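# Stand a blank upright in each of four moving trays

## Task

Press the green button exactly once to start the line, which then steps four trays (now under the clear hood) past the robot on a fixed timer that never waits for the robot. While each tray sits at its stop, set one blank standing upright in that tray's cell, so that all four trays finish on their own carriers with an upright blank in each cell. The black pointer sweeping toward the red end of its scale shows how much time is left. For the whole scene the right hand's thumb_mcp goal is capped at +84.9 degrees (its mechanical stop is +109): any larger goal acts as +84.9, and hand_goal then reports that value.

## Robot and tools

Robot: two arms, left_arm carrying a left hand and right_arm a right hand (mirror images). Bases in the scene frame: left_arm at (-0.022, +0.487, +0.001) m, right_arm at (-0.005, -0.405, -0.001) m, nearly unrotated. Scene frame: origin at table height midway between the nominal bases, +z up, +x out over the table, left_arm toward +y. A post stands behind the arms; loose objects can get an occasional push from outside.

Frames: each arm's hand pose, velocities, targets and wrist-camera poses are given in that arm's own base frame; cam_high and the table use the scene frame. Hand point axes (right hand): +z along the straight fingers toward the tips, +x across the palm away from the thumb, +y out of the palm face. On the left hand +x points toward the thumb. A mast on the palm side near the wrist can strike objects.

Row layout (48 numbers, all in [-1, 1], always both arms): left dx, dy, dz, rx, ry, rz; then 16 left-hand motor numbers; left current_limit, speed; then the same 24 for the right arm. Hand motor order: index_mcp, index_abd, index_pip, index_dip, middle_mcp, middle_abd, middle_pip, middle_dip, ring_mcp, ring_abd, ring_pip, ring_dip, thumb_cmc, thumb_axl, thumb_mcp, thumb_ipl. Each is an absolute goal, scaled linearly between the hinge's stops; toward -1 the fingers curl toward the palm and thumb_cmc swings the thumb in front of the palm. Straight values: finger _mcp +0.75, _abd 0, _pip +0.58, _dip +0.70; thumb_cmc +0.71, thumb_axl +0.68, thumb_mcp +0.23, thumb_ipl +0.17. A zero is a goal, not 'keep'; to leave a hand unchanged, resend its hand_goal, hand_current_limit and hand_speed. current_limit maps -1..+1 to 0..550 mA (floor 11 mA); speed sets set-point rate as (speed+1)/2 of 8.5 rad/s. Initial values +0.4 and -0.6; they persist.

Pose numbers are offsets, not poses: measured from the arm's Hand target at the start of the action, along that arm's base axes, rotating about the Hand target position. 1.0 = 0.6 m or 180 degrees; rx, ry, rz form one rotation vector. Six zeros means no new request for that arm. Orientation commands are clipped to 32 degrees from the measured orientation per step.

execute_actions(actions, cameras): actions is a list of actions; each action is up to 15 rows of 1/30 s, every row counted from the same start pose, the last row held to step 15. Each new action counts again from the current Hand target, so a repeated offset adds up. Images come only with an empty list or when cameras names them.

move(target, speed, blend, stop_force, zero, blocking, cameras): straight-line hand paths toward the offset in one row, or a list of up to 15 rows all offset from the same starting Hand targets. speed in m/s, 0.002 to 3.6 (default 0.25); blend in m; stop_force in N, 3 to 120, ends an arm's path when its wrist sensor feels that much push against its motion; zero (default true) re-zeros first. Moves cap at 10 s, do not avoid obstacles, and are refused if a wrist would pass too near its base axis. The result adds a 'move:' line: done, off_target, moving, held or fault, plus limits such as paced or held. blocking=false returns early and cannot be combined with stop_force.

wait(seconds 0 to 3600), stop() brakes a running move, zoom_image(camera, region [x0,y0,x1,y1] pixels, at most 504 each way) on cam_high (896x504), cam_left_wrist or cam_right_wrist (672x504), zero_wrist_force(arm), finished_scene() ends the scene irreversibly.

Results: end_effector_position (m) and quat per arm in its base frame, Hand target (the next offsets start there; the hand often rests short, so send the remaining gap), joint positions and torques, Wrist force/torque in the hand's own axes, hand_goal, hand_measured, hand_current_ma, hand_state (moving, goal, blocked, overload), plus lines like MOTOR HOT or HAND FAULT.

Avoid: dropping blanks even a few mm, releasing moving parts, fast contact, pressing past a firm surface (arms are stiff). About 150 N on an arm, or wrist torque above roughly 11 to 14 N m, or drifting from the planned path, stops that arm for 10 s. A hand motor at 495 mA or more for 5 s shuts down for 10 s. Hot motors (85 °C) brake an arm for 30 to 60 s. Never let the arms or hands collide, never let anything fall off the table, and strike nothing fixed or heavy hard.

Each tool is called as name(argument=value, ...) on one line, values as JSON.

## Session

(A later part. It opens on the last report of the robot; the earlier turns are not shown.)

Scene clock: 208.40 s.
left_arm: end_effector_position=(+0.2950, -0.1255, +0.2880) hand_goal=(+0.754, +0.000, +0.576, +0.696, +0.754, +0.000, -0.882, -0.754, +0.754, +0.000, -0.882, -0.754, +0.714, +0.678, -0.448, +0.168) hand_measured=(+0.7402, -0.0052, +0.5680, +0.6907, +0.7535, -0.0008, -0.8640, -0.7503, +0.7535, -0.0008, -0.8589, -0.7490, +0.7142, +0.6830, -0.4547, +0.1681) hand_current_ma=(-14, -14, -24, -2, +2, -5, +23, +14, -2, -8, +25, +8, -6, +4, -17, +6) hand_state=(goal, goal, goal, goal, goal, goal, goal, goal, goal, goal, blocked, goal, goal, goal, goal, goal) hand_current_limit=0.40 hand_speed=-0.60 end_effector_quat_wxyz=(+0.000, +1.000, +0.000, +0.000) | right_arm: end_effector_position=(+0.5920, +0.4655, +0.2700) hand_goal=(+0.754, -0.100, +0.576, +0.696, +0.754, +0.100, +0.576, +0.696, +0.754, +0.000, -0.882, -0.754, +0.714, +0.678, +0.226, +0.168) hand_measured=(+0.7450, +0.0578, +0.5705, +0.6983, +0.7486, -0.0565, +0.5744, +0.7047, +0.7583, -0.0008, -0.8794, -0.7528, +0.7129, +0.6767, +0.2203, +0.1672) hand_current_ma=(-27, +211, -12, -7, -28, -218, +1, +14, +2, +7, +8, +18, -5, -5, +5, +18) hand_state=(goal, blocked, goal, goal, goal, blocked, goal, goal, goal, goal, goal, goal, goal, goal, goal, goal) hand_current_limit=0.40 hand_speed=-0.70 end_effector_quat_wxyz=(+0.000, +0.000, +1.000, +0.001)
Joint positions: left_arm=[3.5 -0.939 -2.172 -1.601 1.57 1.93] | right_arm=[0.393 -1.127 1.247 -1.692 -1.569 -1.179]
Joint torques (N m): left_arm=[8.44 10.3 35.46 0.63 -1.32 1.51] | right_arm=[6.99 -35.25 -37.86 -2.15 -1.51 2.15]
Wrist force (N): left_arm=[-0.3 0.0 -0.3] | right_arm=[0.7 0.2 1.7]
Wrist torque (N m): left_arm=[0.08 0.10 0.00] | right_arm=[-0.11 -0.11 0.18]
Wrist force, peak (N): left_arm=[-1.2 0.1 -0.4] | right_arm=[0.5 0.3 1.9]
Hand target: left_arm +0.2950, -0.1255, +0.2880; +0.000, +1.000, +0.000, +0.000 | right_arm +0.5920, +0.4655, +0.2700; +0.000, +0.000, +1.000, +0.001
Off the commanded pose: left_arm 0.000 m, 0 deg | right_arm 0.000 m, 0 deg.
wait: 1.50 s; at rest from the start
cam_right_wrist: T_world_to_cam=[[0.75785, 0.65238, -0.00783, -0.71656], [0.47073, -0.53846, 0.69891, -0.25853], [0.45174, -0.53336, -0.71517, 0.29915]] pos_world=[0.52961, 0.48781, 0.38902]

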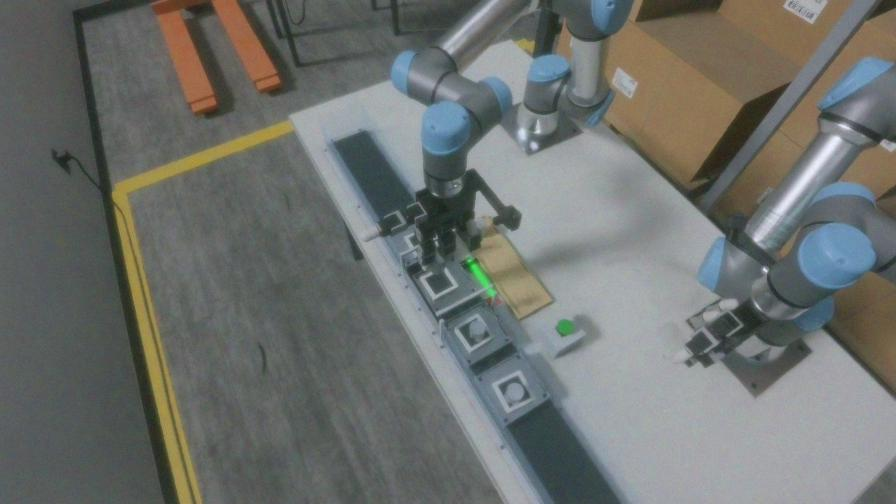

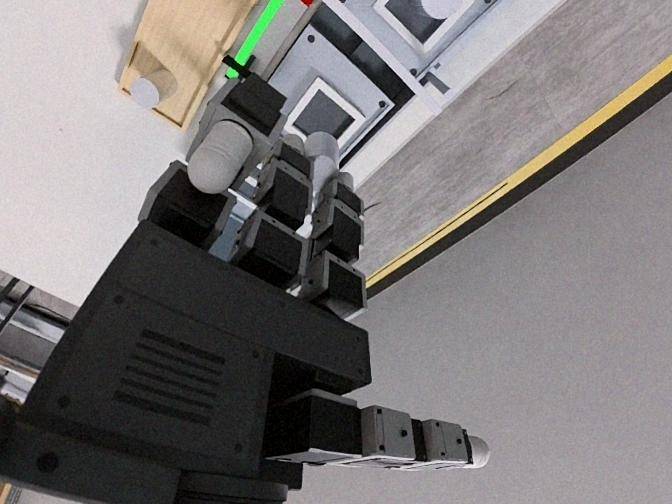

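move(target=[0,0,0,0,0,0, 0.754,0,0.576,0.696,0.754,0,-0.883,-0.754,0.754,0,-0.883,-0.754,0.714,0.678,-0.449,0.168, 0.4,-0.6, -0.0108,0.0083,-0.1167,0,0,0, 0.754,-0.1,0.576,0.696,0.754,0.1,0.576,0.696,0.754,0,-0.883,-0.754,0.714,0.678,0.226,0.168, 0.4,-0.7], speed=0.12)

move(target=[0,0,0,0,0,0, 0.754,0,0.576,0.696,0.754,0,-0.883,-0.754,0.754,0,-0.883,-0.754,0.714,0.678,-0.449,0.168, 0.4,-0.6, 0,0,-0.025,0,0,0, 0.754,-0.1,0.576,0.696,0.754,0.1,0.576,0.696,0.754,0,-0.883,-0.754,0.714,0.678,0.226,0.168, 0.4,-0.7], speed=0.012, stop_force=4, cameras=["cam_high","cam_right_wrist"])

zoom_image(camera="cam_right_wrist", region=[250, 60, 410, 220])

Scene clock: 211.90 s.
left_arm: end_effector_position=(+0.2950, -0.1255, +0.2880) hand_goal=(+0.754, +0.000, +0.576, +0.696, +0.754, +0.000, -0.882, -0.754, +0.754, +0.000, -0.882, -0.754, +0.714, +0.678, -0.448, +0.168) hand_measured=(+0.7414, -0.0052, +0.5680, +0.6907, +0.7535, +0.0007, -0.8640, -0.7503, +0.7535, -0.0008, -0.8576, -0.7490, +0.7142, +0.6830, -0.4547, +0.1681) hand_current_ma=(-16, -4, -19, -8, -7, -9, +34, +9, +16, -13, +28, +8, -10, +2, -21, +5) hand_state=(goal, goal, goal, goal, goal, goal, goal, goal, goal, goal, blocked, goal, goal, goal, goal, goal) hand_current_limit=0.40 hand_speed=-0.60 end_effector_quat_wxyz=(+0.000, +1.000, +0.000, +0.000) | right_arm: end_effector_position=(+0.5855, +0.4705, +0.1998) hand_goal=(+0.754, -0.100, +0.576, +0.696, +0.754, +0.100, +0.576, +0.696, +0.754, +0.000, -0.882, -0.754, +0.714, +0.678, +0.226, +0.168) hand_measured=(+0.7450, +0.0578, +0.5693, +0.6983, +0.7486, -0.0565, +0.5744, +0.7047, +0.7583, +0.0007, -0.8807, -0.7528, +0.7129, +0.6767, +0.2203, +0.1681) hand_current_ma=(-24, +221, -17, -5, -13, -236, -2, +19, +23, +5, +2, +13, -6, -5, -22, +7) hand_state=(goal, blocked, goal, goal, goal, blocked, goal, goal, goal, goal, goal, goal, goal, goal, goal, goal) hand_current_limit=0.40 hand_speed=-0.70 end_effector_quat_wxyz=(+0.000, +0.000, +1.000, +0.001)
Joint positions: left_arm=[3.5 -0.939 -2.172 -1.601 1.57 1.93] | right_arm=[0.403 -1.099 1.388 -1.86 -1.569 -1.168]
Joint torques (N m): left_arm=[8.67 10.26 35.21 0.84 -1.73 1.55] | right_arm=[-5.43 -60.92 -35.07 -1.99 0.12 -1.13]
Wrist force (N): left_arm=[-0.8 -0.2 -0.3] | right_arm=[0.4 -0.1 1.8]
Wrist torque (N m): left_arm=[0.05 0.17 -0.03] | right_arm=[-0.14 -0.09 0.04]
Wrist force, peak (N): left_arm=[-1.1 -0.1 -0.7] | right_arm=[0.9 0.1 3.2]
Hand target: left_arm +0.2950, -0.1255, +0.2880; +0.000, +1.000, +0.000, +0.000 | right_arm +0.5856, +0.4705, +0.1999; +0.000, +0.000, +1.000, +0.001
Off the commanded pose: left_arm 0.000 m, 0 deg | right_arm 0.000 m, 0 deg.
move: done

Scene clock: 213.20 s.
left_arm: end_effector_position=(+0.2950, -0.1255, +0.2880) hand_goal=(+0.754, +0.000, +0.576, +0.696, +0.754, +0.000, -0.882, -0.754, +0.754, +0.000, -0.882, -0.754, +0.714, +0.678, -0.448, +0.168) hand_measured=(+0.7414, -0.0052, +0.5680, +0.6920, +0.7535, +0.0007, -0.8640, -0.7503, +0.7535, +0.0007, -0.8589, -0.7490, +0.7129, +0.6830, -0.4537, +0.1681) hand_current_ma=(-14, -9, -14, -13, -11, -4, +24, +14, +5, -11, +23, +14, -6, +7, -17, +11) hand_state=(goal, goal, goal, goal, goal, goal, goal, goal, goal, goal, blocked, goal, goal, goal, goal, goal) hand_current_limit=0.40 hand_speed=-0.60 end_effector_quat_wxyz=(+0.000, +1.000, +0.000, +0.000) | right_arm: end_effector_position=(+0.5856, +0.4705, +0.1982) hand_goal=(+0.754, -0.100, +0.576, +0.696, +0.754, +0.100, +0.576, +0.696, +0.754, +0.000, -0.882, -0.754, +0.714, +0.678, +0.226, +0.168) hand_measured=(+0.7462, +0.0564, +0.5693, +0.7022, +0.7523, -0.0565, +0.5744, +0.7034, +0.7571, +0.0007, -0.8794, -0.7528, +0.7129, +0.6777, +0.2203, +0.1672) hand_current_ma=(-23, +217, -16, +0, -14, -227, -18, +24, +26, -3, +8, +17, -14, -8, -27, +28) hand_state=(goal, blocked, goal, goal, goal, blocked, goal, goal, goal, goal, goal, goal, goal, goal, goal, goal) hand_current_limit=0.40 hand_speed=-0.70 end_effector_quat_wxyz=(+0.000, +0.000, +1.000, +0.001)
Joint positions: left_arm=[3.5 -0.939 -2.172 -1.601 1.57 1.93] | right_arm=[0.403 -1.098 1.391 -1.865 -1.569 -1.168]
Joint torques (N m): left_arm=[9.23 10.87 35.95 0.81 -1.73 1.62] | right_arm=[-0.06 -60.92 -37.17 -3.2 0.34 -0.7]
Wrist force (N): left_arm=[-0.6 -0.2 -0.2] | right_arm=[0.3 0.0 1.7]
Wrist torque (N m): left_arm=[0.04 0.15 -0.02] | right_arm=[-0.12 -0.08 0.04]
Wrist force, peak (N): left_arm=[-1.0 -0.2 -0.5] | right_arm=[0.0 -0.1 -2.4]
Hand target: left_arm +0.2950, -0.1255, +0.2880; +0.000, +1.000, +0.000, +0.000 | right_arm +0.5856, +0.4705, +0.1982; +0.000, +0.000, +1.000, +0.001 (not the last commanded pose)
Off the commanded pose: left_arm 0.000 m, 0 deg | right_arm 0.013 m, 0 deg.
move: contact (right_arm)
cam_right_wrist: T_world_to_cam=[[0.75786, 0.65238, -0.00741, -0.71559], [0.47047, -0.5386, 0.69897, -0.20241], [0.452, -0.53321, -0.71511, 0.25317]] pos_world=[0.52311, 0.49281, 0.31722]

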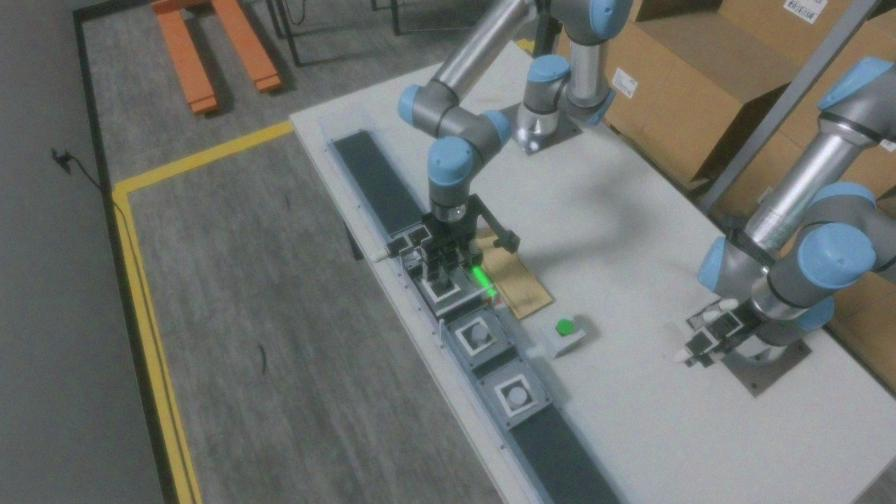

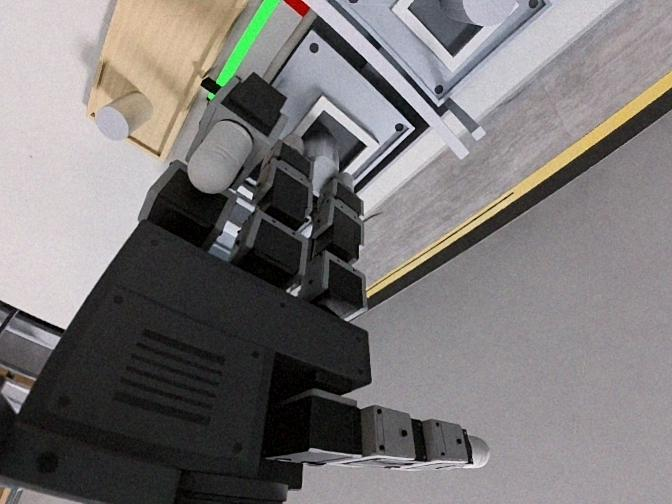

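Scaled by 3.150 from the camera's image (finer frame: 960x720).

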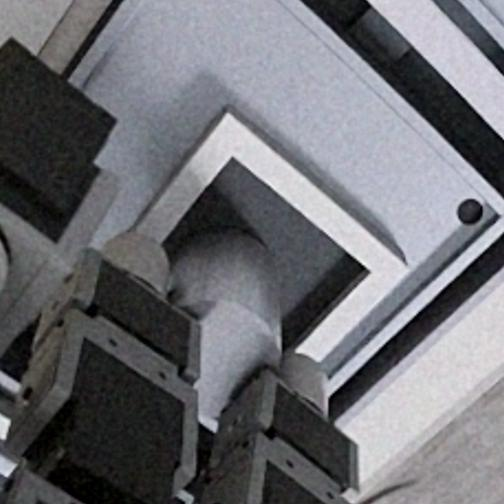

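move(target=[0,0,0,0,0,0, 0.754,0,0.576,0.696,0.754,0,-0.883,-0.754,0.754,0,-0.883,-0.754,0.714,0.678,-0.449,0.168, 0.4,-0.6, 0.005,0.0075,0.0033,0,0,0, 0.754,-0.1,0.576,0.696,0.754,0.1,0.576,0.696,0.754,0,-0.883,-0.754,0.714,0.678,0.226,0.168, 0.4,-0.7], speed=0.05)

move(target=[0,0,0,0,0,0, 0.754,0,0.576,0.696,0.754,0,-0.883,-0.754,0.754,0,-0.883,-0.754,0.714,0.678,-0.449,0.168, 0.4,-0.6, 0,0,-0.025,0,0,0, 0.754,-0.1,0.576,0.696,0.754,0.1,0.576,0.696,0.754,0,-0.883,-0.754,0.714,0.678,0.226,0.168, 0.4,-0.7], speed=0.01, stop_force=4, cameras=["cam_high","cam_right_wrist"])

zoom_image(camera="cam_right_wrist", region=[250, 60, 410, 220])

zoom_image(camera="cam_high", region=[400, 240, 500, 330])

Scene clock: 219.80 s.
left_arm: end_effector_position=(+0.2950, -0.1255, +0.2880) hand_goal=(+0.754, +0.000, +0.576, +0.696, +0.754, +0.000, -0.882, -0.754, +0.754, +0.000, -0.882, -0.754, +0.714, +0.678, -0.448, +0.168) hand_measured=(+0.7414, -0.0037, +0.5680, +0.6907, +0.7535, +0.0007, -0.8640, -0.7503, +0.7535, -0.0008, -0.8576, -0.7477, +0.7129, +0.6830, -0.4547, +0.1681) hand_current_ma=(-9, -9, -20, -7, +0, -4, +22, +8, +3, -4, +29, +9, -4, +2, -11, +14) hand_state=(goal, goal, goal, goal, goal, goal, goal, goal, goal, goal, blocked, goal, goal, goal, goal, goal) hand_current_limit=0.40 hand_speed=-0.60 end_effector_quat_wxyz=(+0.000, +1.000, +0.000, +0.000) | right_arm: end_effector_position=(+0.5886, +0.4751, +0.2001) hand_goal=(+0.754, -0.100, +0.576, +0.696, +0.754, +0.100, +0.576, +0.696, +0.754, +0.000, -0.882, -0.754, +0.714, +0.678, +0.226, +0.168) hand_measured=(+0.7450, +0.0578, +0.5693, +0.6983, +0.7523, -0.0565, +0.5744, +0.7034, +0.7583, +0.0007, -0.8794, -0.7528, +0.7117, +0.6777, +0.2203, +0.1672) hand_current_ma=(-5, +224, -14, +9, -18, -215, -1, +5, +16, +13, -7, +20, -11, +8, -15, +12) hand_state=(goal, blocked, goal, goal, goal, blocked, goal, goal, goal, goal, goal, goal, goal, goal, goal, goal) hand_current_limit=0.40 hand_speed=-0.70 end_effector_quat_wxyz=(+0.000, +0.000, +1.000, +0.001)
Joint positions: left_arm=[3.5 -0.939 -2.172 -1.601 1.57 1.93] | right_arm=[0.408 -1.087 1.37 -1.854 -1.569 -1.163]
Joint torques (N m): left_arm=[7.62 10.13 34.7 0.91 -1.69 1.69] | right_arm=[-7.42 -61.72 -12.19 -4.2 -1.55 -1.65]
Wrist force (N): left_arm=[-0.9 -0.2 -0.4] | right_arm=[0.4 0.2 1.8]
Wrist torque (N m): left_arm=[0.07 0.18 -0.04] | right_arm=[-0.12 -0.08 0.05]
Wrist force, peak (N): left_arm=[-1.0 -0.1 -0.7] | right_arm=[0.7 -0.6 1.9]
Hand target: left_arm +0.2950, -0.1255, +0.2880; +0.000, +1.000, +0.000, +0.000 | right_arm +0.5886, +0.4750, +0.2002; +0.000, +0.000, +1.000, +0.001
Off the commanded pose: left_arm 0.000 m, 0 deg | right_arm 0.000 m, 0 deg.
move: done

Scene clock: 221.23 s.
left_arm: end_effector_position=(+0.2950, -0.1255, +0.2880) hand_goal=(+0.754, +0.000, +0.576, +0.696, +0.754, +0.000, -0.882, -0.754, +0.754, +0.000, -0.882, -0.754, +0.714, +0.678, -0.448, +0.168) hand_measured=(+0.7414, -0.0037, +0.5680, +0.6920, +0.7535, +0.0007, -0.8640, -0.7503, +0.7535, -0.0008, -0.8576, -0.7490, +0.7142, +0.6830, -0.4547, +0.1681) hand_current_ma=(-6, -9, -22, -8, +3, -2, +25, +10, +8, -17, +22, +17, +2, +8, -23, +1) hand_state=(goal, goal, goal, goal, goal, goal, goal, goal, goal, goal, blocked, goal, goal, goal, goal, goal) hand_current_limit=0.40 hand_speed=-0.60 end_effector_quat_wxyz=(+0.000, +1.000, +0.000, +0.000) | right_arm: end_effector_position=(+0.5886, +0.4750, +0.1976) hand_goal=(+0.754, -0.100, +0.576, +0.696, +0.754, +0.100, +0.576, +0.696, +0.754, +0.000, -0.882, -0.754, +0.714, +0.678, +0.226, +0.168) hand_measured=(+0.7450, +0.0578, +0.5693, +0.6983, +0.7571, -0.0565, +0.5757, +0.7034, +0.7583, +0.0007, -0.8794, -0.7528, +0.7129, +0.6767, +0.2203, +0.1672) hand_current_ma=(-17, +228, -9, -3, -2, -228, +5, +5, +26, -5, -16, +17, -9, -12, -13, +10) hand_state=(goal, blocked, goal, goal, goal, blocked, goal, goal, goal, goal, goal, goal, goal, goal, goal, goal) hand_current_limit=0.40 hand_speed=-0.70 end_effector_quat_wxyz=(+0.000, +0.000, +1.000, +0.001)
Joint positions: left_arm=[3.5 -0.939 -2.172 -1.601 1.57 1.93] | right_arm=[0.408 -1.086 1.374 -1.861 -1.569 -1.164]
Joint torques (N m): left_arm=[8.15 10.12 36.16 0.77 -1.8 1.63] | right_arm=[-2.77 -61.28 -37.28 -1.99 -1.52 -1.93]
Wrist force (N): left_arm=[-0.9 0.0 -0.1] | right_arm=[0.3 0.2 1.7]
Wrist torque (N m): left_arm=[0.05 0.18 -0.04] | right_arm=[-0.10 -0.09 0.07]
Wrist force, peak (N): left_arm=[-0.8 -0.1 -1.0] | right_arm=[-0.5 -0.1 -2.9]
Hand target: left_arm +0.2950, -0.1255, +0.2880; +0.000, +1.000, +0.000, +0.000 | right_arm +0.5886, +0.4750, +0.1976; +0.000, +0.000, +1.000, +0.001 (not the last commanded pose)
Off the commanded pose: left_arm 0.000 m, 0 deg | right_arm 0.012 m, 0 deg.
move: contact (right_arm)
cam_right_wrist: T_world_to_cam=[[0.75789, 0.65234, -0.00726, -0.72085], [0.47031, -0.53863, 0.69906, -0.2009], [0.45211, -0.53322, -0.71503, 0.25371]] pos_world=[0.52611, 0.49731, 0.31662]

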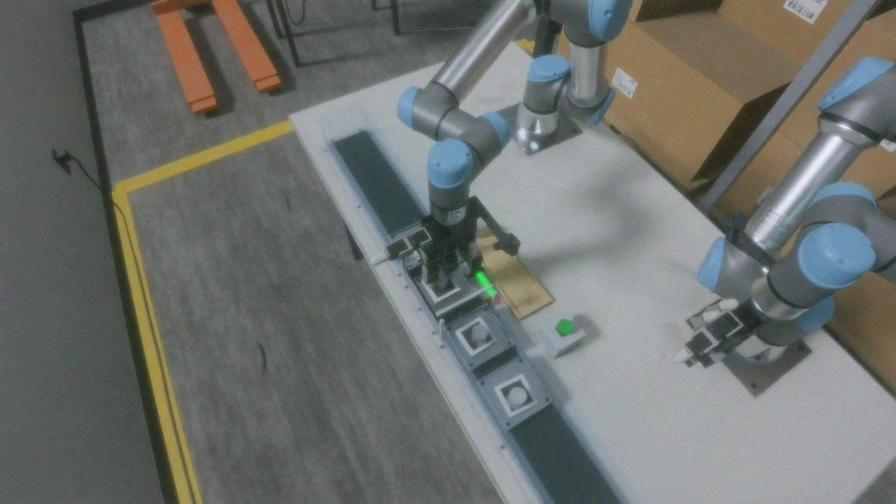

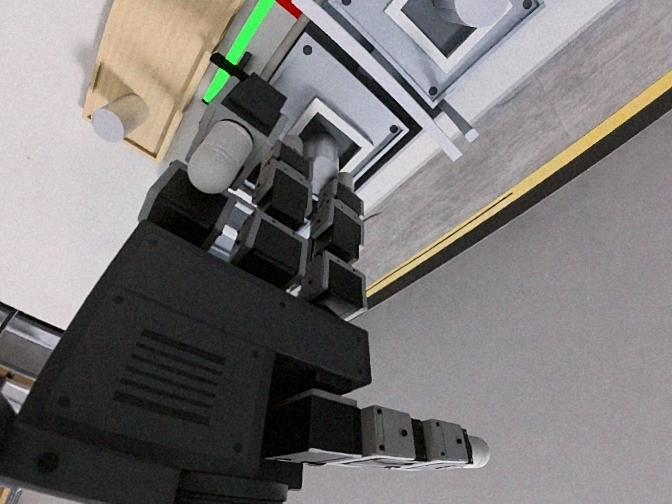

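Scaled by 3.150 from the camera's image (finer frame: 960x720).

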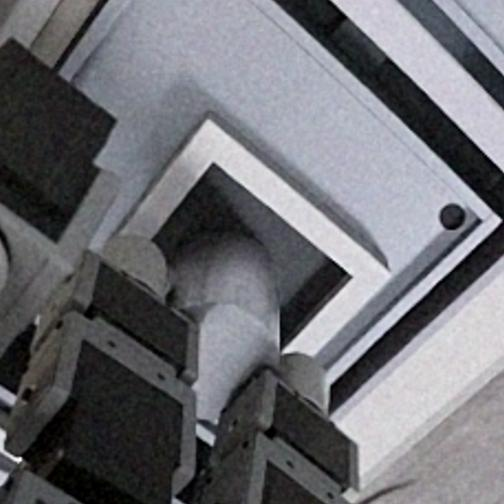

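Scaled by 5.040 from the camera's image (finer frame: 1280x720).

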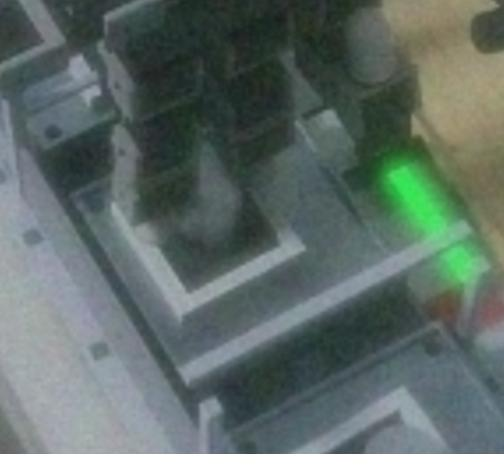

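move(target=[0,0,0,0,0,0, 0.754,0,0.576,0.696,0.754,0,-0.883,-0.754,0.754,0,-0.883,-0.754,0.714,0.678,-0.449,0.168, 0.4,-0.6, -0.004,0.0067,0.0033,0,0,0, 0.754,-0.1,0.576,0.696,0.754,0.1,0.576,0.696,0.754,0,-0.883,-0.754,0.714,0.678,0.226,0.168, 0.4,-0.7], speed=0.05)

move(target=[0,0,0,0,0,0, 0.754,0,0.576,0.696,0.754,0,-0.883,-0.754,0.754,0,-0.883,-0.754,0.714,0.678,-0.449,0.168, 0.4,-0.6, 0,0,-0.025,0,0,0, 0.754,-0.1,0.576,0.696,0.754,0.1,0.576,0.696,0.754,0,-0.883,-0.754,0.714,0.678,0.226,0.168, 0.4,-0.7], speed=0.01, stop_force=4)

move(target=[[0,0,0,0,0,0, 0.754,0,0.576,0.696,0.754,0,-0.883,-0.754,0.754,0,-0.883,-0.754,0.714,0.678,-0.449,0.168, 0.4,-0.6, 0,0,-0.0013,0,0,0, 0.754,-0.1,0.576,0.696,0.754,0.1,0.576,0.696,0.754,0,-0.883,-0.754,0.714,0.678,0.226,0.168, 0.4,-0.7],[0,0,0,0,0,0, 0.754,0,0.576,0.696,0.754,0,-0.883,-0.754,0.754,0,-0.883,-0.754,0.714,0.678,-0.449,0.168, 0.4,-0.6, 0,0,-0.0013,0,0,0, 0.754,0.13,0.576,0.696,0.754,-0.13,0.576,0.696,0.754,0,-0.883,-0.754,0.714,0.678,0.226,0.168, 0.4,-0.6],[0,0,0,0,0,0, 0.754,0,0.576,0.696,0.754,0,-0.883,-0.754,0.754,0,-0.883,-0.754,0.714,0.678,-0.449,0.168, 0.4,-0.6, 0,0,0.09,0,0,0, 0.754,0.13,0.576,0.696,0.754,-0.13,0.576,0.696,0.754,0,-0.883,-0.754,0.714,0.678,0.226,0.168, 0.4,-0.6]], speed=[0.03,0.05,0.12], cameras=["cam_high","cam_right_wrist"])

zoom_image(camera="cam_right_wrist", region=[220, 0, 440, 220])

zoom_image(camera="cam_high", region=[380, 220, 540, 360])

Scene clock: 226.60 s.
left_arm: end_effector_position=(+0.2950, -0.1255, +0.2880) hand_goal=(+0.754, +0.000, +0.576, +0.696, +0.754, +0.000, -0.882, -0.754, +0.754, +0.000, -0.882, -0.754, +0.714, +0.678, -0.448, +0.168) hand_measured=(+0.7414, -0.0052, +0.5680, +0.6920, +0.7523, -0.0008, -0.8640, -0.7503, +0.7535, -0.0008, -0.8576, -0.7490, +0.7129, +0.6830, -0.4547, +0.1681) hand_current_ma=(-10, -3, -14, -11, -5, +4, +25, +6, +7, -7, +25, +7, -6, +6, -13, +4) hand_state=(goal, goal, goal, goal, goal, goal, goal, goal, goal, goal, blocked, goal, goal, goal, goal, goal) hand_current_limit=0.40 hand_speed=-0.60 end_effector_quat_wxyz=(+0.000, +1.000, +0.000, +0.000) | right_arm: end_effector_position=(+0.5862, +0.4791, +0.1997) hand_goal=(+0.754, -0.100, +0.576, +0.696, +0.754, +0.100, +0.576, +0.696, +0.754, +0.000, -0.882, -0.754, +0.714, +0.678, +0.226, +0.168) hand_measured=(+0.7450, +0.0578, +0.5693, +0.6983, +0.7571, -0.0565, +0.5744, +0.7034, +0.7571, +0.0007, -0.8794, -0.7516, +0.7104, +0.6777, +0.2203, +0.1681) hand_current_ma=(-16, +232, +5, -10, +2, -220, -25, +19, +15, +2, -16, +16, -25, -2, -21, +23) hand_state=(goal, blocked, goal, goal, goal, blocked, goal, goal, goal, goal, goal, goal, goal, goal, goal, goal) hand_current_limit=0.40 hand_speed=-0.70 end_effector_quat_wxyz=(+0.000, +0.000, +1.000, +0.001)
Joint positions: left_arm=[3.5 -0.939 -2.172 -1.601 1.57 1.93] | right_arm=[0.415 -1.086 1.37 -1.856 -1.569 -1.157]
Joint torques (N m): left_arm=[7.65 8.36 35.3 0.87 -1.62 1.6] | right_arm=[-7.57 -49.1 -8.74 -3.93 -0.94 -2.22]
Wrist force (N): left_arm=[-0.6 0.1 -0.2] | right_arm=[0.2 0.0 1.4]
Wrist torque (N m): left_arm=[0.08 0.14 -0.03] | right_arm=[-0.09 -0.06 0.08]
Wrist force, peak (N): left_arm=[-1.2 0.0 -0.3] | right_arm=[0.2 -0.6 2.1]
Hand target: left_arm +0.2950, -0.1255, +0.2880; +0.000, +1.000, +0.000, +0.000 | right_arm +0.5862, +0.4791, +0.1995; +0.000, +0.000, +1.000, +0.001
Off the commanded pose: left_arm 0.000 m, 0 deg | right_arm 0.000 m, 0 deg.
move: done

Scene clock: 228.00 s.
left_arm: end_effector_position=(+0.2950, -0.1255, +0.2880) hand_goal=(+0.754, +0.000, +0.576, +0.696, +0.754, +0.000, -0.882, -0.754, +0.754, +0.000, -0.882, -0.754, +0.714, +0.678, -0.448, +0.168) hand_measured=(+0.7414, -0.0052, +0.5693, +0.6920, +0.7535, +0.0007, -0.8653, -0.7503, +0.7535, -0.0008, -0.8589, -0.7503, +0.7129, +0.6830, -0.4547, +0.1681) hand_current_ma=(-9, -6, -20, -8, -3, -4, +24, +13, +3, -11, +23, +16, -5, +7, -17, +9) hand_state=(goal, goal, goal, goal, goal, goal, goal, goal, goal, goal, blocked, goal, goal, goal, goal, goal) hand_current_limit=0.40 hand_speed=-0.60 end_effector_quat_wxyz=(+0.000, +1.000, +0.000, +0.000) | right_arm: end_effector_position=(+0.5862, +0.4791, +0.1971) hand_goal=(+0.754, -0.100, +0.576, +0.696, +0.754, +0.100, +0.576, +0.696, +0.754, +0.000, -0.882, -0.754, +0.714, +0.678, +0.226, +0.168) hand_measured=(+0.7450, +0.0578, +0.5693, +0.6983, +0.7583, -0.0579, +0.5770, +0.7034, +0.7583, +0.0007, -0.8794, -0.7528, +0.7104, +0.6767, +0.2203, +0.1681) hand_current_ma=(-15, +226, -3, -21, -7, -224, -9, +19, +16, -20, +0, +1, -33, -11, -7, +1) hand_state=(goal, blocked, goal, goal, goal, blocked, goal, goal, goal, goal, goal, goal, goal, goal, goal, goal) hand_current_limit=0.40 hand_speed=-0.70 end_effector_quat_wxyz=(+0.000, +0.000, +1.000, +0.001)
Joint positions: left_arm=[3.5 -0.939 -2.172 -1.601 1.57 1.93] | right_arm=[0.415 -1.085 1.374 -1.862 -1.569 -1.157]
Joint torques (N m): left_arm=[7.7 9.5 35.68 0.96 -1.57 1.74] | right_arm=[-3.12 -61.79 -37.19 -1.7 -1.06 -2.04]
Wrist force (N): left_arm=[-0.6 0.1 -0.3] | right_arm=[0.5 -0.1 1.8]
Wrist torque (N m): left_arm=[0.09 0.14 -0.03] | right_arm=[-0.15 -0.10 0.11]
Wrist force, peak (N): left_arm=[-0.9 -0.3 -0.6] | right_arm=[0.6 -0.3 -2.8]
Hand target: left_arm +0.2950, -0.1255, +0.2880; +0.000, +1.000, +0.000, +0.000 | right_arm +0.5862, +0.4791, +0.1971; +0.000, +0.000, +1.000, +0.001 (not the last commanded pose)
Off the commanded pose: left_arm 0.000 m, 0 deg | right_arm 0.013 m, 0 deg.
move: contact (right_arm)

Scene clock: 229.90 s.
left_arm: end_effector_position=(+0.2950, -0.1255, +0.2880) hand_goal=(+0.754, +0.000, +0.576, +0.696, +0.754, +0.000, -0.882, -0.754, +0.754, +0.000, -0.882, -0.754, +0.714, +0.678, -0.448, +0.168) hand_measured=(+0.7414, -0.0052, +0.5693, +0.6907, +0.7535, -0.0008, -0.8653, -0.7516, +0.7535, -0.0008, -0.8576, -0.7490, +0.7129, +0.6830, -0.4547, +0.1672) hand_current_ma=(-12, -9, -20, -7, -7, -5, +29, +8, +9, -14, +23, +21, -2, +3, -13, +7) hand_state=(goal, goal, goal, goal, goal, goal, goal, goal, goal, goal, blocked, goal, goal, goal, goal, goal) hand_current_limit=0.40 hand_speed=-0.60 end_effector_quat_wxyz=(+0.000, +1.000, +0.000, +0.000) | right_arm: end_effector_position=(+0.5862, +0.4791, +0.2512) hand_goal=(+0.754, +0.130, +0.576, +0.696, +0.754, -0.130, +0.576, +0.696, +0.754, +0.000, -0.882, -0.754, +0.714, +0.678, +0.226, +0.168) hand_measured=(+0.7450, +0.1223, +0.5693, +0.6983, +0.7511, -0.1239, +0.5718, +0.6996, +0.7571, +0.0007, -0.8794, -0.7528, +0.7104, +0.6767, +0.2203, +0.1681) hand_current_ma=(-6, -15, -10, -4, -13, +15, -19, +14, +14, +4, +0, +14, -16, +10, -15, +7) hand_state=(goal, goal, goal, goal, goal, goal, goal, goal, goal, goal, goal, goal, goal, goal, goal, goal) hand_current_limit=0.40 hand_speed=-0.60 end_effector_quat_wxyz=(+0.001, +0.000, +1.000, +0.001)
Joint positions: left_arm=[3.5 -0.939 -2.172 -1.601 1.57 1.93] | right_arm=[0.415 -1.114 1.277 -1.735 -1.569 -1.157]
Joint torques (N m): left_arm=[8.02 9.22 34.75 0.9 -1.56 1.72] | right_arm=[-2.8 -36.95 -13.52 -2.86 -1.37 -0.22]
Wrist force (N): left_arm=[-0.4 0.4 -0.2] | right_arm=[0.2 0.3 0.4]
Wrist torque (N m): left_arm=[0.12 0.12 -0.01] | right_arm=[0.01 -0.03 0.09]
Wrist force, peak (N): left_arm=[-1.1 0.1 -0.5] | right_arm=[-0.1 0.2 -3.2]
Hand target: left_arm +0.2950, -0.1255, +0.2880; +0.000, +1.000, +0.000, +0.000 | right_arm +0.5862, +0.4791, +0.2511; +0.000, +0.000, +1.000, +0.001
Off the commanded pose: left_arm 0.000 m, 0 deg | right_arm 0.000 m, 0 deg.
move: done
cam_right_wrist: T_world_to_cam=[[0.75786, 0.65238, -0.0068, -0.72135], [0.47008, -0.5388, 0.69908, -0.23484], [0.4524, -0.533, -0.71501, 0.29503]] pos_world=[0.52361, 0.50131, 0.37022]

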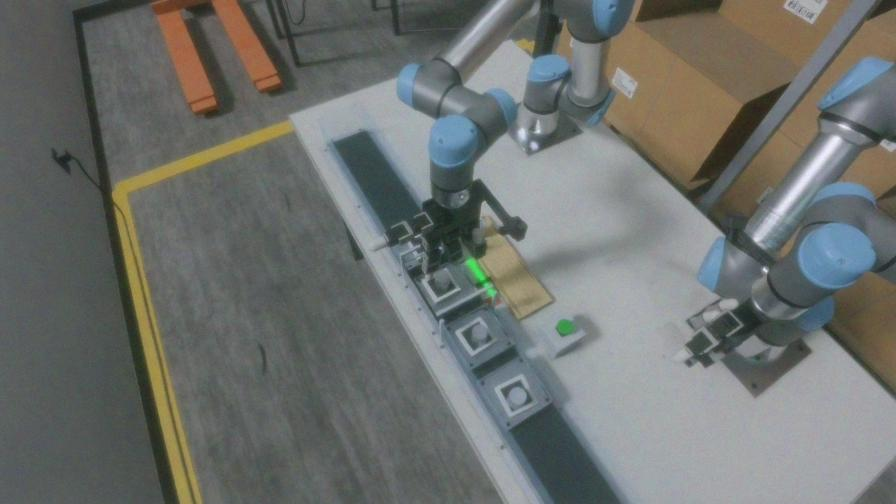

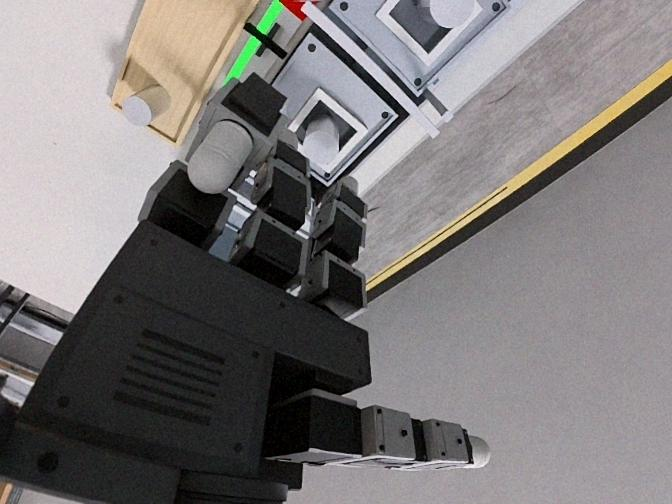

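Scaled by 2.291 from the camera's image (finer frame: 960x720).

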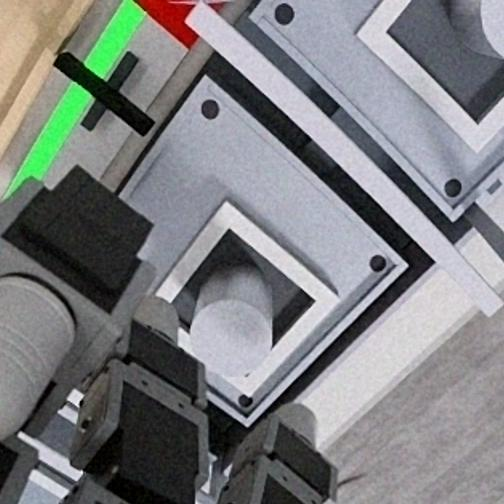

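Scaled by 3.150 from the camera's image (finer frame: 1280x720).

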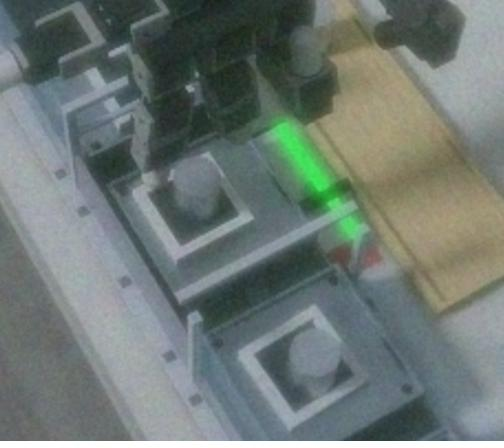

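move(target=[[0,0,0,0,0,0, 0.754,0,0.576,0.696,0.754,0,-0.883,-0.754,0.754,0,-0.883,-0.754,0.714,0.678,-0.449,0.168, 0.4,-0.6, -0.277,-0.0402,0,0,0,0, 0.754,0.13,0.576,0.696,0.754,-0.13,0.576,0.696,0.754,0,-0.883,-0.754,0.714,0.678,0.226,0.168, 0.4,-0.6],[0,0,0,0,0,0, 0.754,0,0.576,0.696,0.754,0,-0.883,-0.754,0.754,0,-0.883,-0.754,0.714,0.678,-0.449,0.168, 0.4,-0.6, -0.2953,-0.189,0,0,0,0, 0.754,0.13,0.576,0.696,0.754,-0.13,0.576,0.696,0.754,0,-0.883,-0.754,0.714,0.678,0.226,0.168, 0.4,-0.6],[0,0,0,0,0,0, 0.754,0,0.576,0.696,0.754,0,-0.883,-0.754,0.754,0,-0.883,-0.754,0.714,0.678,-0.449,0.168, 0.4,-0.6, -0.2953,-0.189,-0.1618,0,0,0, 0.754,0.13,0.576,0.696,0.754,-0.13,0.576,0.696,0.754,0,-0.883,-0.754,0.714,0.678,0.226,0.168, 0.4,-0.6],[0,0,0,0,0,0, 0.754,0,0.576,0.696,0.754,0,-0.883,-0.754,0.754,0,-0.883,-0.754,0.714,0.678,-0.449,0.168, 0.4,-0.6, -0.2953,-0.189,-0.1618,0,0,0, 0.754,-0.1,0.576,0.696,0.754,0.1,0.576,0.696,0.754,0,-0.883,-0.754,0.714,0.678,0.226,0.168, 0.4,-0.7],[0,0,0,0,0,0, 0.754,0,0.576,0.696,0.754,0,-0.883,-0.754,0.754,0,-0.883,-0.754,0.714,0.678,-0.449,0.168, 0.4,-0.6, -0.2953,-0.189,0.0315,0,0,0, 0.754,-0.1,0.576,0.696,0.754,0.1,0.576,0.696,0.754,0,-0.883,-0.754,0.714,0.678,0.226,0.168, 0.4,-0.7]], speed=[0.25,0.2,0.12,0.1,0.15], blend=[0.04,0.01,0,0,0])

move(target=[[0,0,0,0,0,0, 0.754,0,0.576,0.696,0.754,0,-0.883,-0.754,0.754,0,-0.883,-0.754,0.714,0.678,-0.449,0.168, 0.4,-0.6, 0.0183,0.1488,0,0,0,0, 0.754,-0.1,0.576,0.696,0.754,0.1,0.576,0.696,0.754,0,-0.883,-0.754,0.714,0.678,0.226,0.168, 0.4,-0.7],[0,0,0,0,0,0, 0.754,0,0.576,0.696,0.754,0,-0.883,-0.754,0.754,0,-0.883,-0.754,0.714,0.678,-0.449,0.168, 0.4,-0.6, 0.305,0.1663,0,0,0,0, 0.754,-0.1,0.576,0.696,0.754,0.1,0.576,0.696,0.754,0,-0.883,-0.754,0.714,0.678,0.226,0.168, 0.4,-0.7]], speed=0.2, blend=0.04, cameras=["cam_high","cam_right_wrist"])

zoom_image(camera="cam_right_wrist", region=[220, 0, 440, 220])

zoom_image(camera="cam_high", region=[380, 220, 540, 360])

Scene clock: 237.47 s.
left_arm: end_effector_position=(+0.2950, -0.1255, +0.2880) hand_goal=(+0.754, +0.000, +0.576, +0.696, +0.754, +0.000, -0.882, -0.754, +0.754, +0.000, -0.882, -0.754, +0.714, +0.678, -0.448, +0.168) hand_measured=(+0.7414, -0.0052, +0.5680, +0.6907, +0.7535, +0.0007, -0.8640, -0.7503, +0.7535, +0.0007, -0.8576, -0.7490, +0.7129, +0.6830, -0.4547, +0.1681) hand_current_ma=(-7, -2, -29, -5, -5, -6, +22, +10, +6, -4, +27, +20, +2, -3, -23, +6) hand_state=(goal, goal, goal, goal, goal, goal, goal, goal, goal, goal, blocked, goal, goal, goal, goal, goal) hand_current_limit=0.40 hand_speed=-0.60 end_effector_quat_wxyz=(+0.000, +1.000, +0.000, +0.000) | right_arm: end_effector_position=(+0.4090, +0.3657, +0.2701) hand_goal=(+0.754, -0.100, +0.576, +0.696, +0.754, +0.100, +0.576, +0.696, +0.754, +0.000, -0.882, -0.754, +0.714, +0.678, +0.226, +0.168) hand_measured=(+0.7462, +0.0564, +0.5693, +0.6983, +0.7595, -0.0550, +0.5770, +0.7034, +0.7583, +0.0007, -0.8807, -0.7528, +0.7142, +0.6767, +0.2203, +0.1681) hand_current_ma=(-40, +220, -14, +9, +6, -224, -4, +16, +27, +7, -19, -4, -14, -4, -8, +6) hand_state=(goal, blocked, goal, goal, goal, blocked, goal, goal, goal, goal, goal, goal, goal, goal, goal, goal) hand_current_limit=0.40 hand_speed=-0.70 end_effector_quat_wxyz=(+0.001, +0.000, +1.000, +0.001)
Joint positions: left_arm=[3.5 -0.939 -2.172 -1.601 1.57 1.93] | right_arm=[0.345 -1.627 1.852 -1.798 -1.569 -1.227]
Joint torques (N m): left_arm=[8.8 8.5 34.56 0.94 -1.69 1.66] | right_arm=[-7.18 -12.11 -19.07 -1.76 -0.9 -1.67]
Wrist force (N): left_arm=[-1.0 0.2 -0.3] | right_arm=[0.3 0.0 1.8]
Wrist torque (N m): left_arm=[0.10 0.19 -0.06] | right_arm=[-0.15 -0.08 0.04]
Wrist force, peak (N): left_arm=[-1.1 -0.3 -0.4] | right_arm=[0.1 -0.3 3.2]
Hand target: left_arm +0.2950, -0.1255, +0.2880; +0.000, +1.000, +0.000, +0.000 | right_arm +0.4090, +0.3657, +0.2700; +0.000, +0.000, +1.000, +0.001
Off the commanded pose: left_arm 0.000 m, 0 deg | right_arm 0.000 m, 0 deg.
move: done

Scene clock: 239.27 s.
left_arm: end_effector_position=(+0.2950, -0.1255, +0.2880) hand_goal=(+0.754, +0.000, +0.576, +0.696, +0.754, +0.000, -0.882, -0.754, +0.754, +0.000, -0.882, -0.754, +0.714, +0.678, -0.448, +0.168) hand_measured=(+0.7414, -0.0052, +0.5680, +0.6907, +0.7535, -0.0008, -0.8640, -0.7503, +0.7535, +0.0007, -0.8589, -0.7503, +0.7129, +0.6830, -0.4547, +0.1672) hand_current_ma=(-7, -3, -20, -6, -3, -7, +29, +18, +5, -3, +26, +13, -2, +2, -18, +14) hand_state=(goal, goal, goal, goal, goal, goal, goal, goal, goal, goal, blocked, goal, goal, goal, goal, goal) hand_current_limit=0.40 hand_speed=-0.60 end_effector_quat_wxyz=(+0.000, +1.000, +0.000, +0.000) | right_arm: end_effector_position=(+0.5920, +0.4654, +0.2700) hand_goal=(+0.754, -0.100, +0.576, +0.696, +0.754, +0.100, +0.576, +0.696, +0.754, +0.000, -0.882, -0.754, +0.714, +0.678, +0.226, +0.168) hand_measured=(+0.7474, +0.0564, +0.5693, +0.6983, +0.7498, -0.0550, +0.5770, +0.7034, +0.7583, +0.0007, -0.8807, -0.7528, +0.7092, +0.6777, +0.2203, +0.1672) hand_current_ma=(+1, +229, -23, +3, -21, -226, -7, +15, +29, +7, -10, +9, -19, -3, -18, +8) hand_state=(goal, blocked, goal, goal, goal, blocked, goal, goal, goal, goal, goal, goal, goal, goal, goal, goal) hand_current_limit=0.40 hand_speed=-0.70 end_effector_quat_wxyz=(+0.000, +0.000, +1.000, +0.001)
Joint positions: left_arm=[3.5 -0.939 -2.172 -1.601 1.57 1.93] | right_arm=[0.393 -1.128 1.249 -1.693 -1.569 -1.179]
Joint torques (N m): left_arm=[8.55 8.46 35.47 1.02 -1.9 1.47] | right_arm=[3.77 -44.55 -29.73 -3.96 -1.51 2.6]
Wrist force (N): left_arm=[-0.5 -0.1 -0.5] | right_arm=[0.3 0.1 1.5]
Wrist torque (N m): left_arm=[0.07 0.13 -0.01] | right_arm=[-0.11 -0.05 0.11]
Wrist force, peak (N): left_arm=[-1.1 -0.3 -0.2] | right_arm=[0.8 -2.4 1.8]
Hand target: left_arm +0.2950, -0.1255, +0.2880; +0.000, +1.000, +0.000, +0.000 | right_arm +0.5920, +0.4654, +0.2700; +0.000, +0.000, +1.000, +0.001
Off the commanded pose: left_arm 0.000 m, 0 deg | right_arm 0.000 m, 0 deg.
move: done
cam_right_wrist: T_world_to_cam=[[0.75786, 0.65238, -0.00721, -0.71658], [0.47034, -0.53866, 0.69902, -0.25822], [0.45214, -0.53315, -0.71507, 0.29883]] pos_world=[0.52941, 0.48771, 0.38902]

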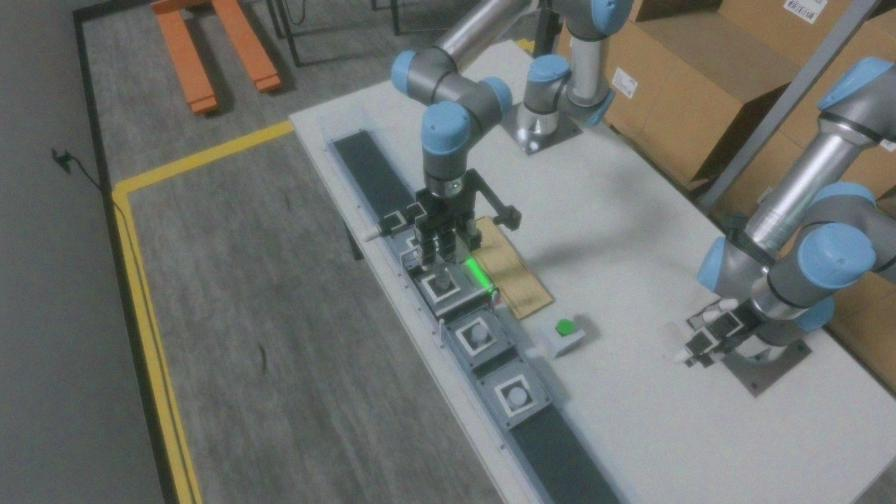

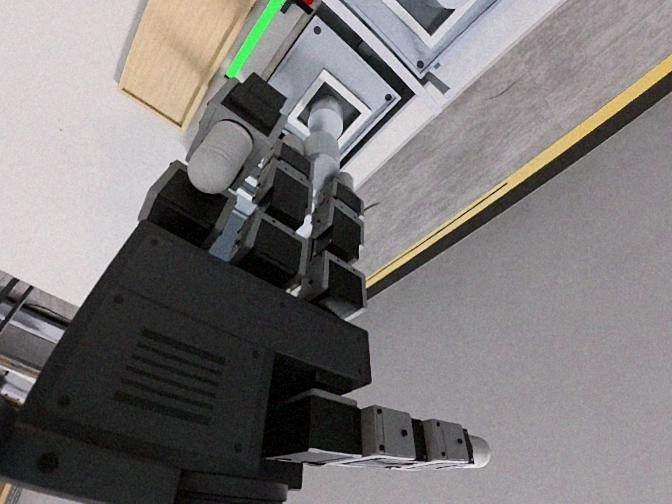

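Scaled by 2.291 from the camera's image (finer frame: 960x720).

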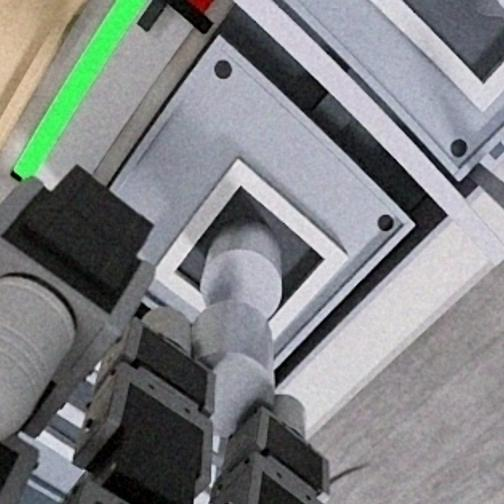

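Scaled by 3.150 from the camera's image (finer frame: 1280x720).

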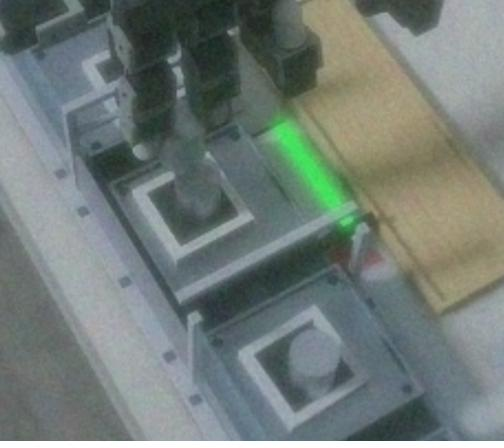

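wait(seconds=3, cameras=["cam_high","cam_right_wrist"])

zoom_image(camera="cam_right_wrist", region=[220, 0, 440, 220])

zoom_image(camera="cam_high", region=[380, 220, 540, 360])

Scene clock: 243.53 s.
left_arm: end_effector_position=(+0.2950, -0.1255, +0.2880) hand_goal=(+0.754, +0.000, +0.576, +0.696, +0.754, +0.000, -0.882, -0.754, +0.754, +0.000, -0.882, -0.754, +0.714, +0.678, -0.448, +0.168) hand_measured=(+0.7414, -0.0037, +0.5693, +0.6907, +0.7535, -0.0008, -0.8640, -0.7503, +0.7535, -0.0008, -0.8589, -0.7490, +0.7129, +0.6830, -0.4547, +0.1672) hand_current_ma=(-9, -7, -22, -7, +2, -3, +20, +8, +4, -14, +27, +15, +4, +2, -19, +12) hand_state=(goal, goal, goal, goal, goal, goal, goal, goal, goal, goal, blocked, goal, goal, goal, goal, goal) hand_current_limit=0.40 hand_speed=-0.60 end_effector_quat_wxyz=(+0.000, +1.000, +0.000, +0.000) | right_arm: end_effector_position=(+0.5920, +0.4654, +0.2700) hand_goal=(+0.754, -0.100, +0.576, +0.696, +0.754, +0.100, +0.576, +0.696, +0.754, +0.000, -0.882, -0.754, +0.714, +0.678, +0.226, +0.168) hand_measured=(+0.7462, +0.0564, +0.5693, +0.6983, +0.7498, -0.0550, +0.5770, +0.7034, +0.7583, -0.0008, -0.8807, -0.7516, +0.7079, +0.6767, +0.2203, +0.1672) hand_current_ma=(-18, +225, -6, -4, -11, -218, -2, +29, +8, -3, +5, +5, -19, -3, -16, +8) hand_state=(goal, blocked, goal, goal, goal, blocked, goal, goal, goal, goal, goal, goal, goal, goal, goal, goal) hand_current_limit=0.40 hand_speed=-0.70 end_effector_quat_wxyz=(+0.000, +0.000, +1.000, +0.001)
Joint positions: left_arm=[3.5 -0.939 -2.172 -1.601 1.57 1.93] | right_arm=[0.393 -1.128 1.248 -1.693 -1.569 -1.179]
Joint torques (N m): left_arm=[7.78 9 34.26 1.07 -1.58 1.73] | right_arm=[9.41 -35.95 -38.26 -2.14 -1.73 2.22]
Wrist force (N): left_arm=[-0.8 0.1 -0.5] | right_arm=[0.6 -0.2 1.6]
Wrist torque (N m): left_arm=[0.09 0.15 -0.04] | right_arm=[-0.15 -0.09 0.13]
Wrist force, peak (N): left_arm=[-1.0 -0.6 -0.3] | right_arm=[0.5 0.2 1.9]
Hand target: left_arm +0.2950, -0.1255, +0.2880; +0.000, +1.000, +0.000, +0.000 | right_arm +0.5920, +0.4654, +0.2700; +0.000, +0.000, +1.000, +0.001
Off the commanded pose: left_arm 0.000 m, 0 deg | right_arm 0.000 m, 0 deg.
wait: 3.00 s; at rest from the start
cam_right_wrist: T_world_to_cam=[[0.75786, 0.65238, -0.00711, -0.7167], [0.47026, -0.53868, 0.69905, -0.25823], [0.45222, -0.53313, -0.71504, 0.29872]] pos_world=[0.52951, 0.48771, 0.38902]

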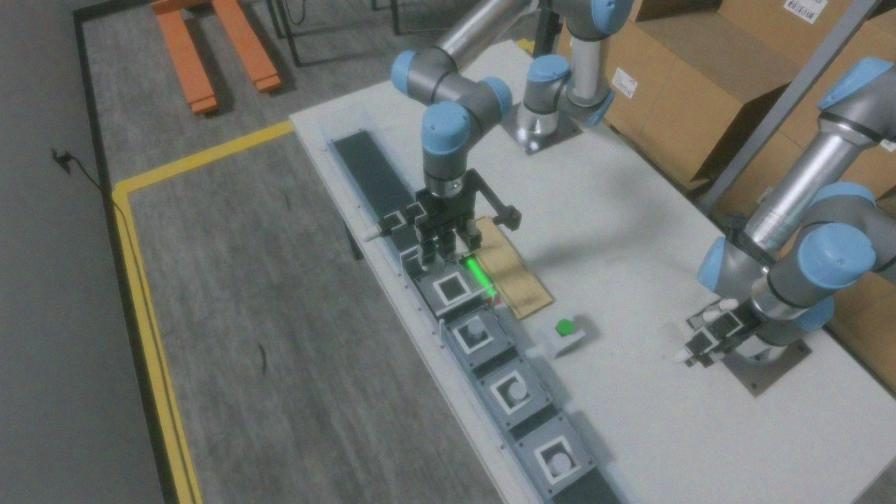

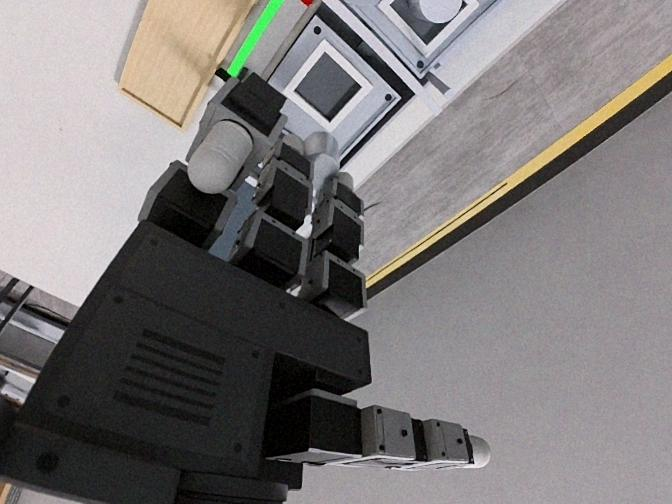

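Scaled by 2.291 from the camera's image (finer frame: 960x720).

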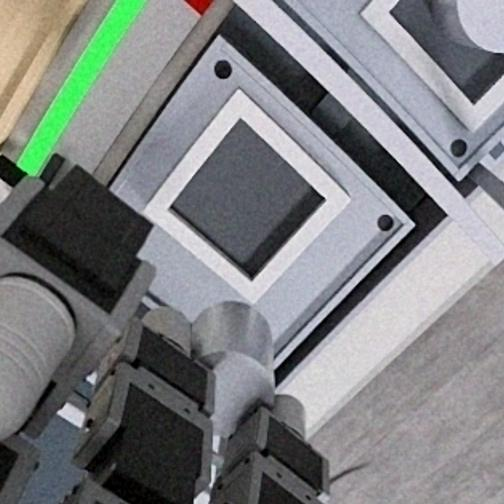

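Scaled by 3.150 from the camera's image (finer frame: 1280x720).

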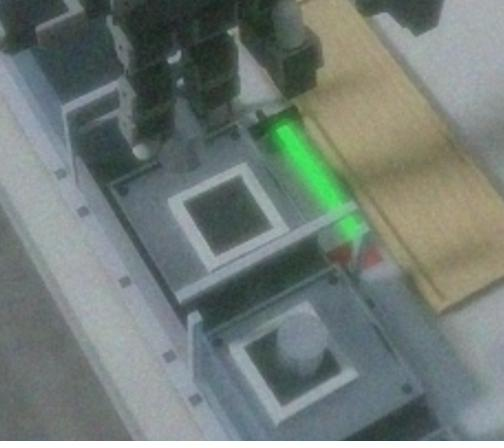

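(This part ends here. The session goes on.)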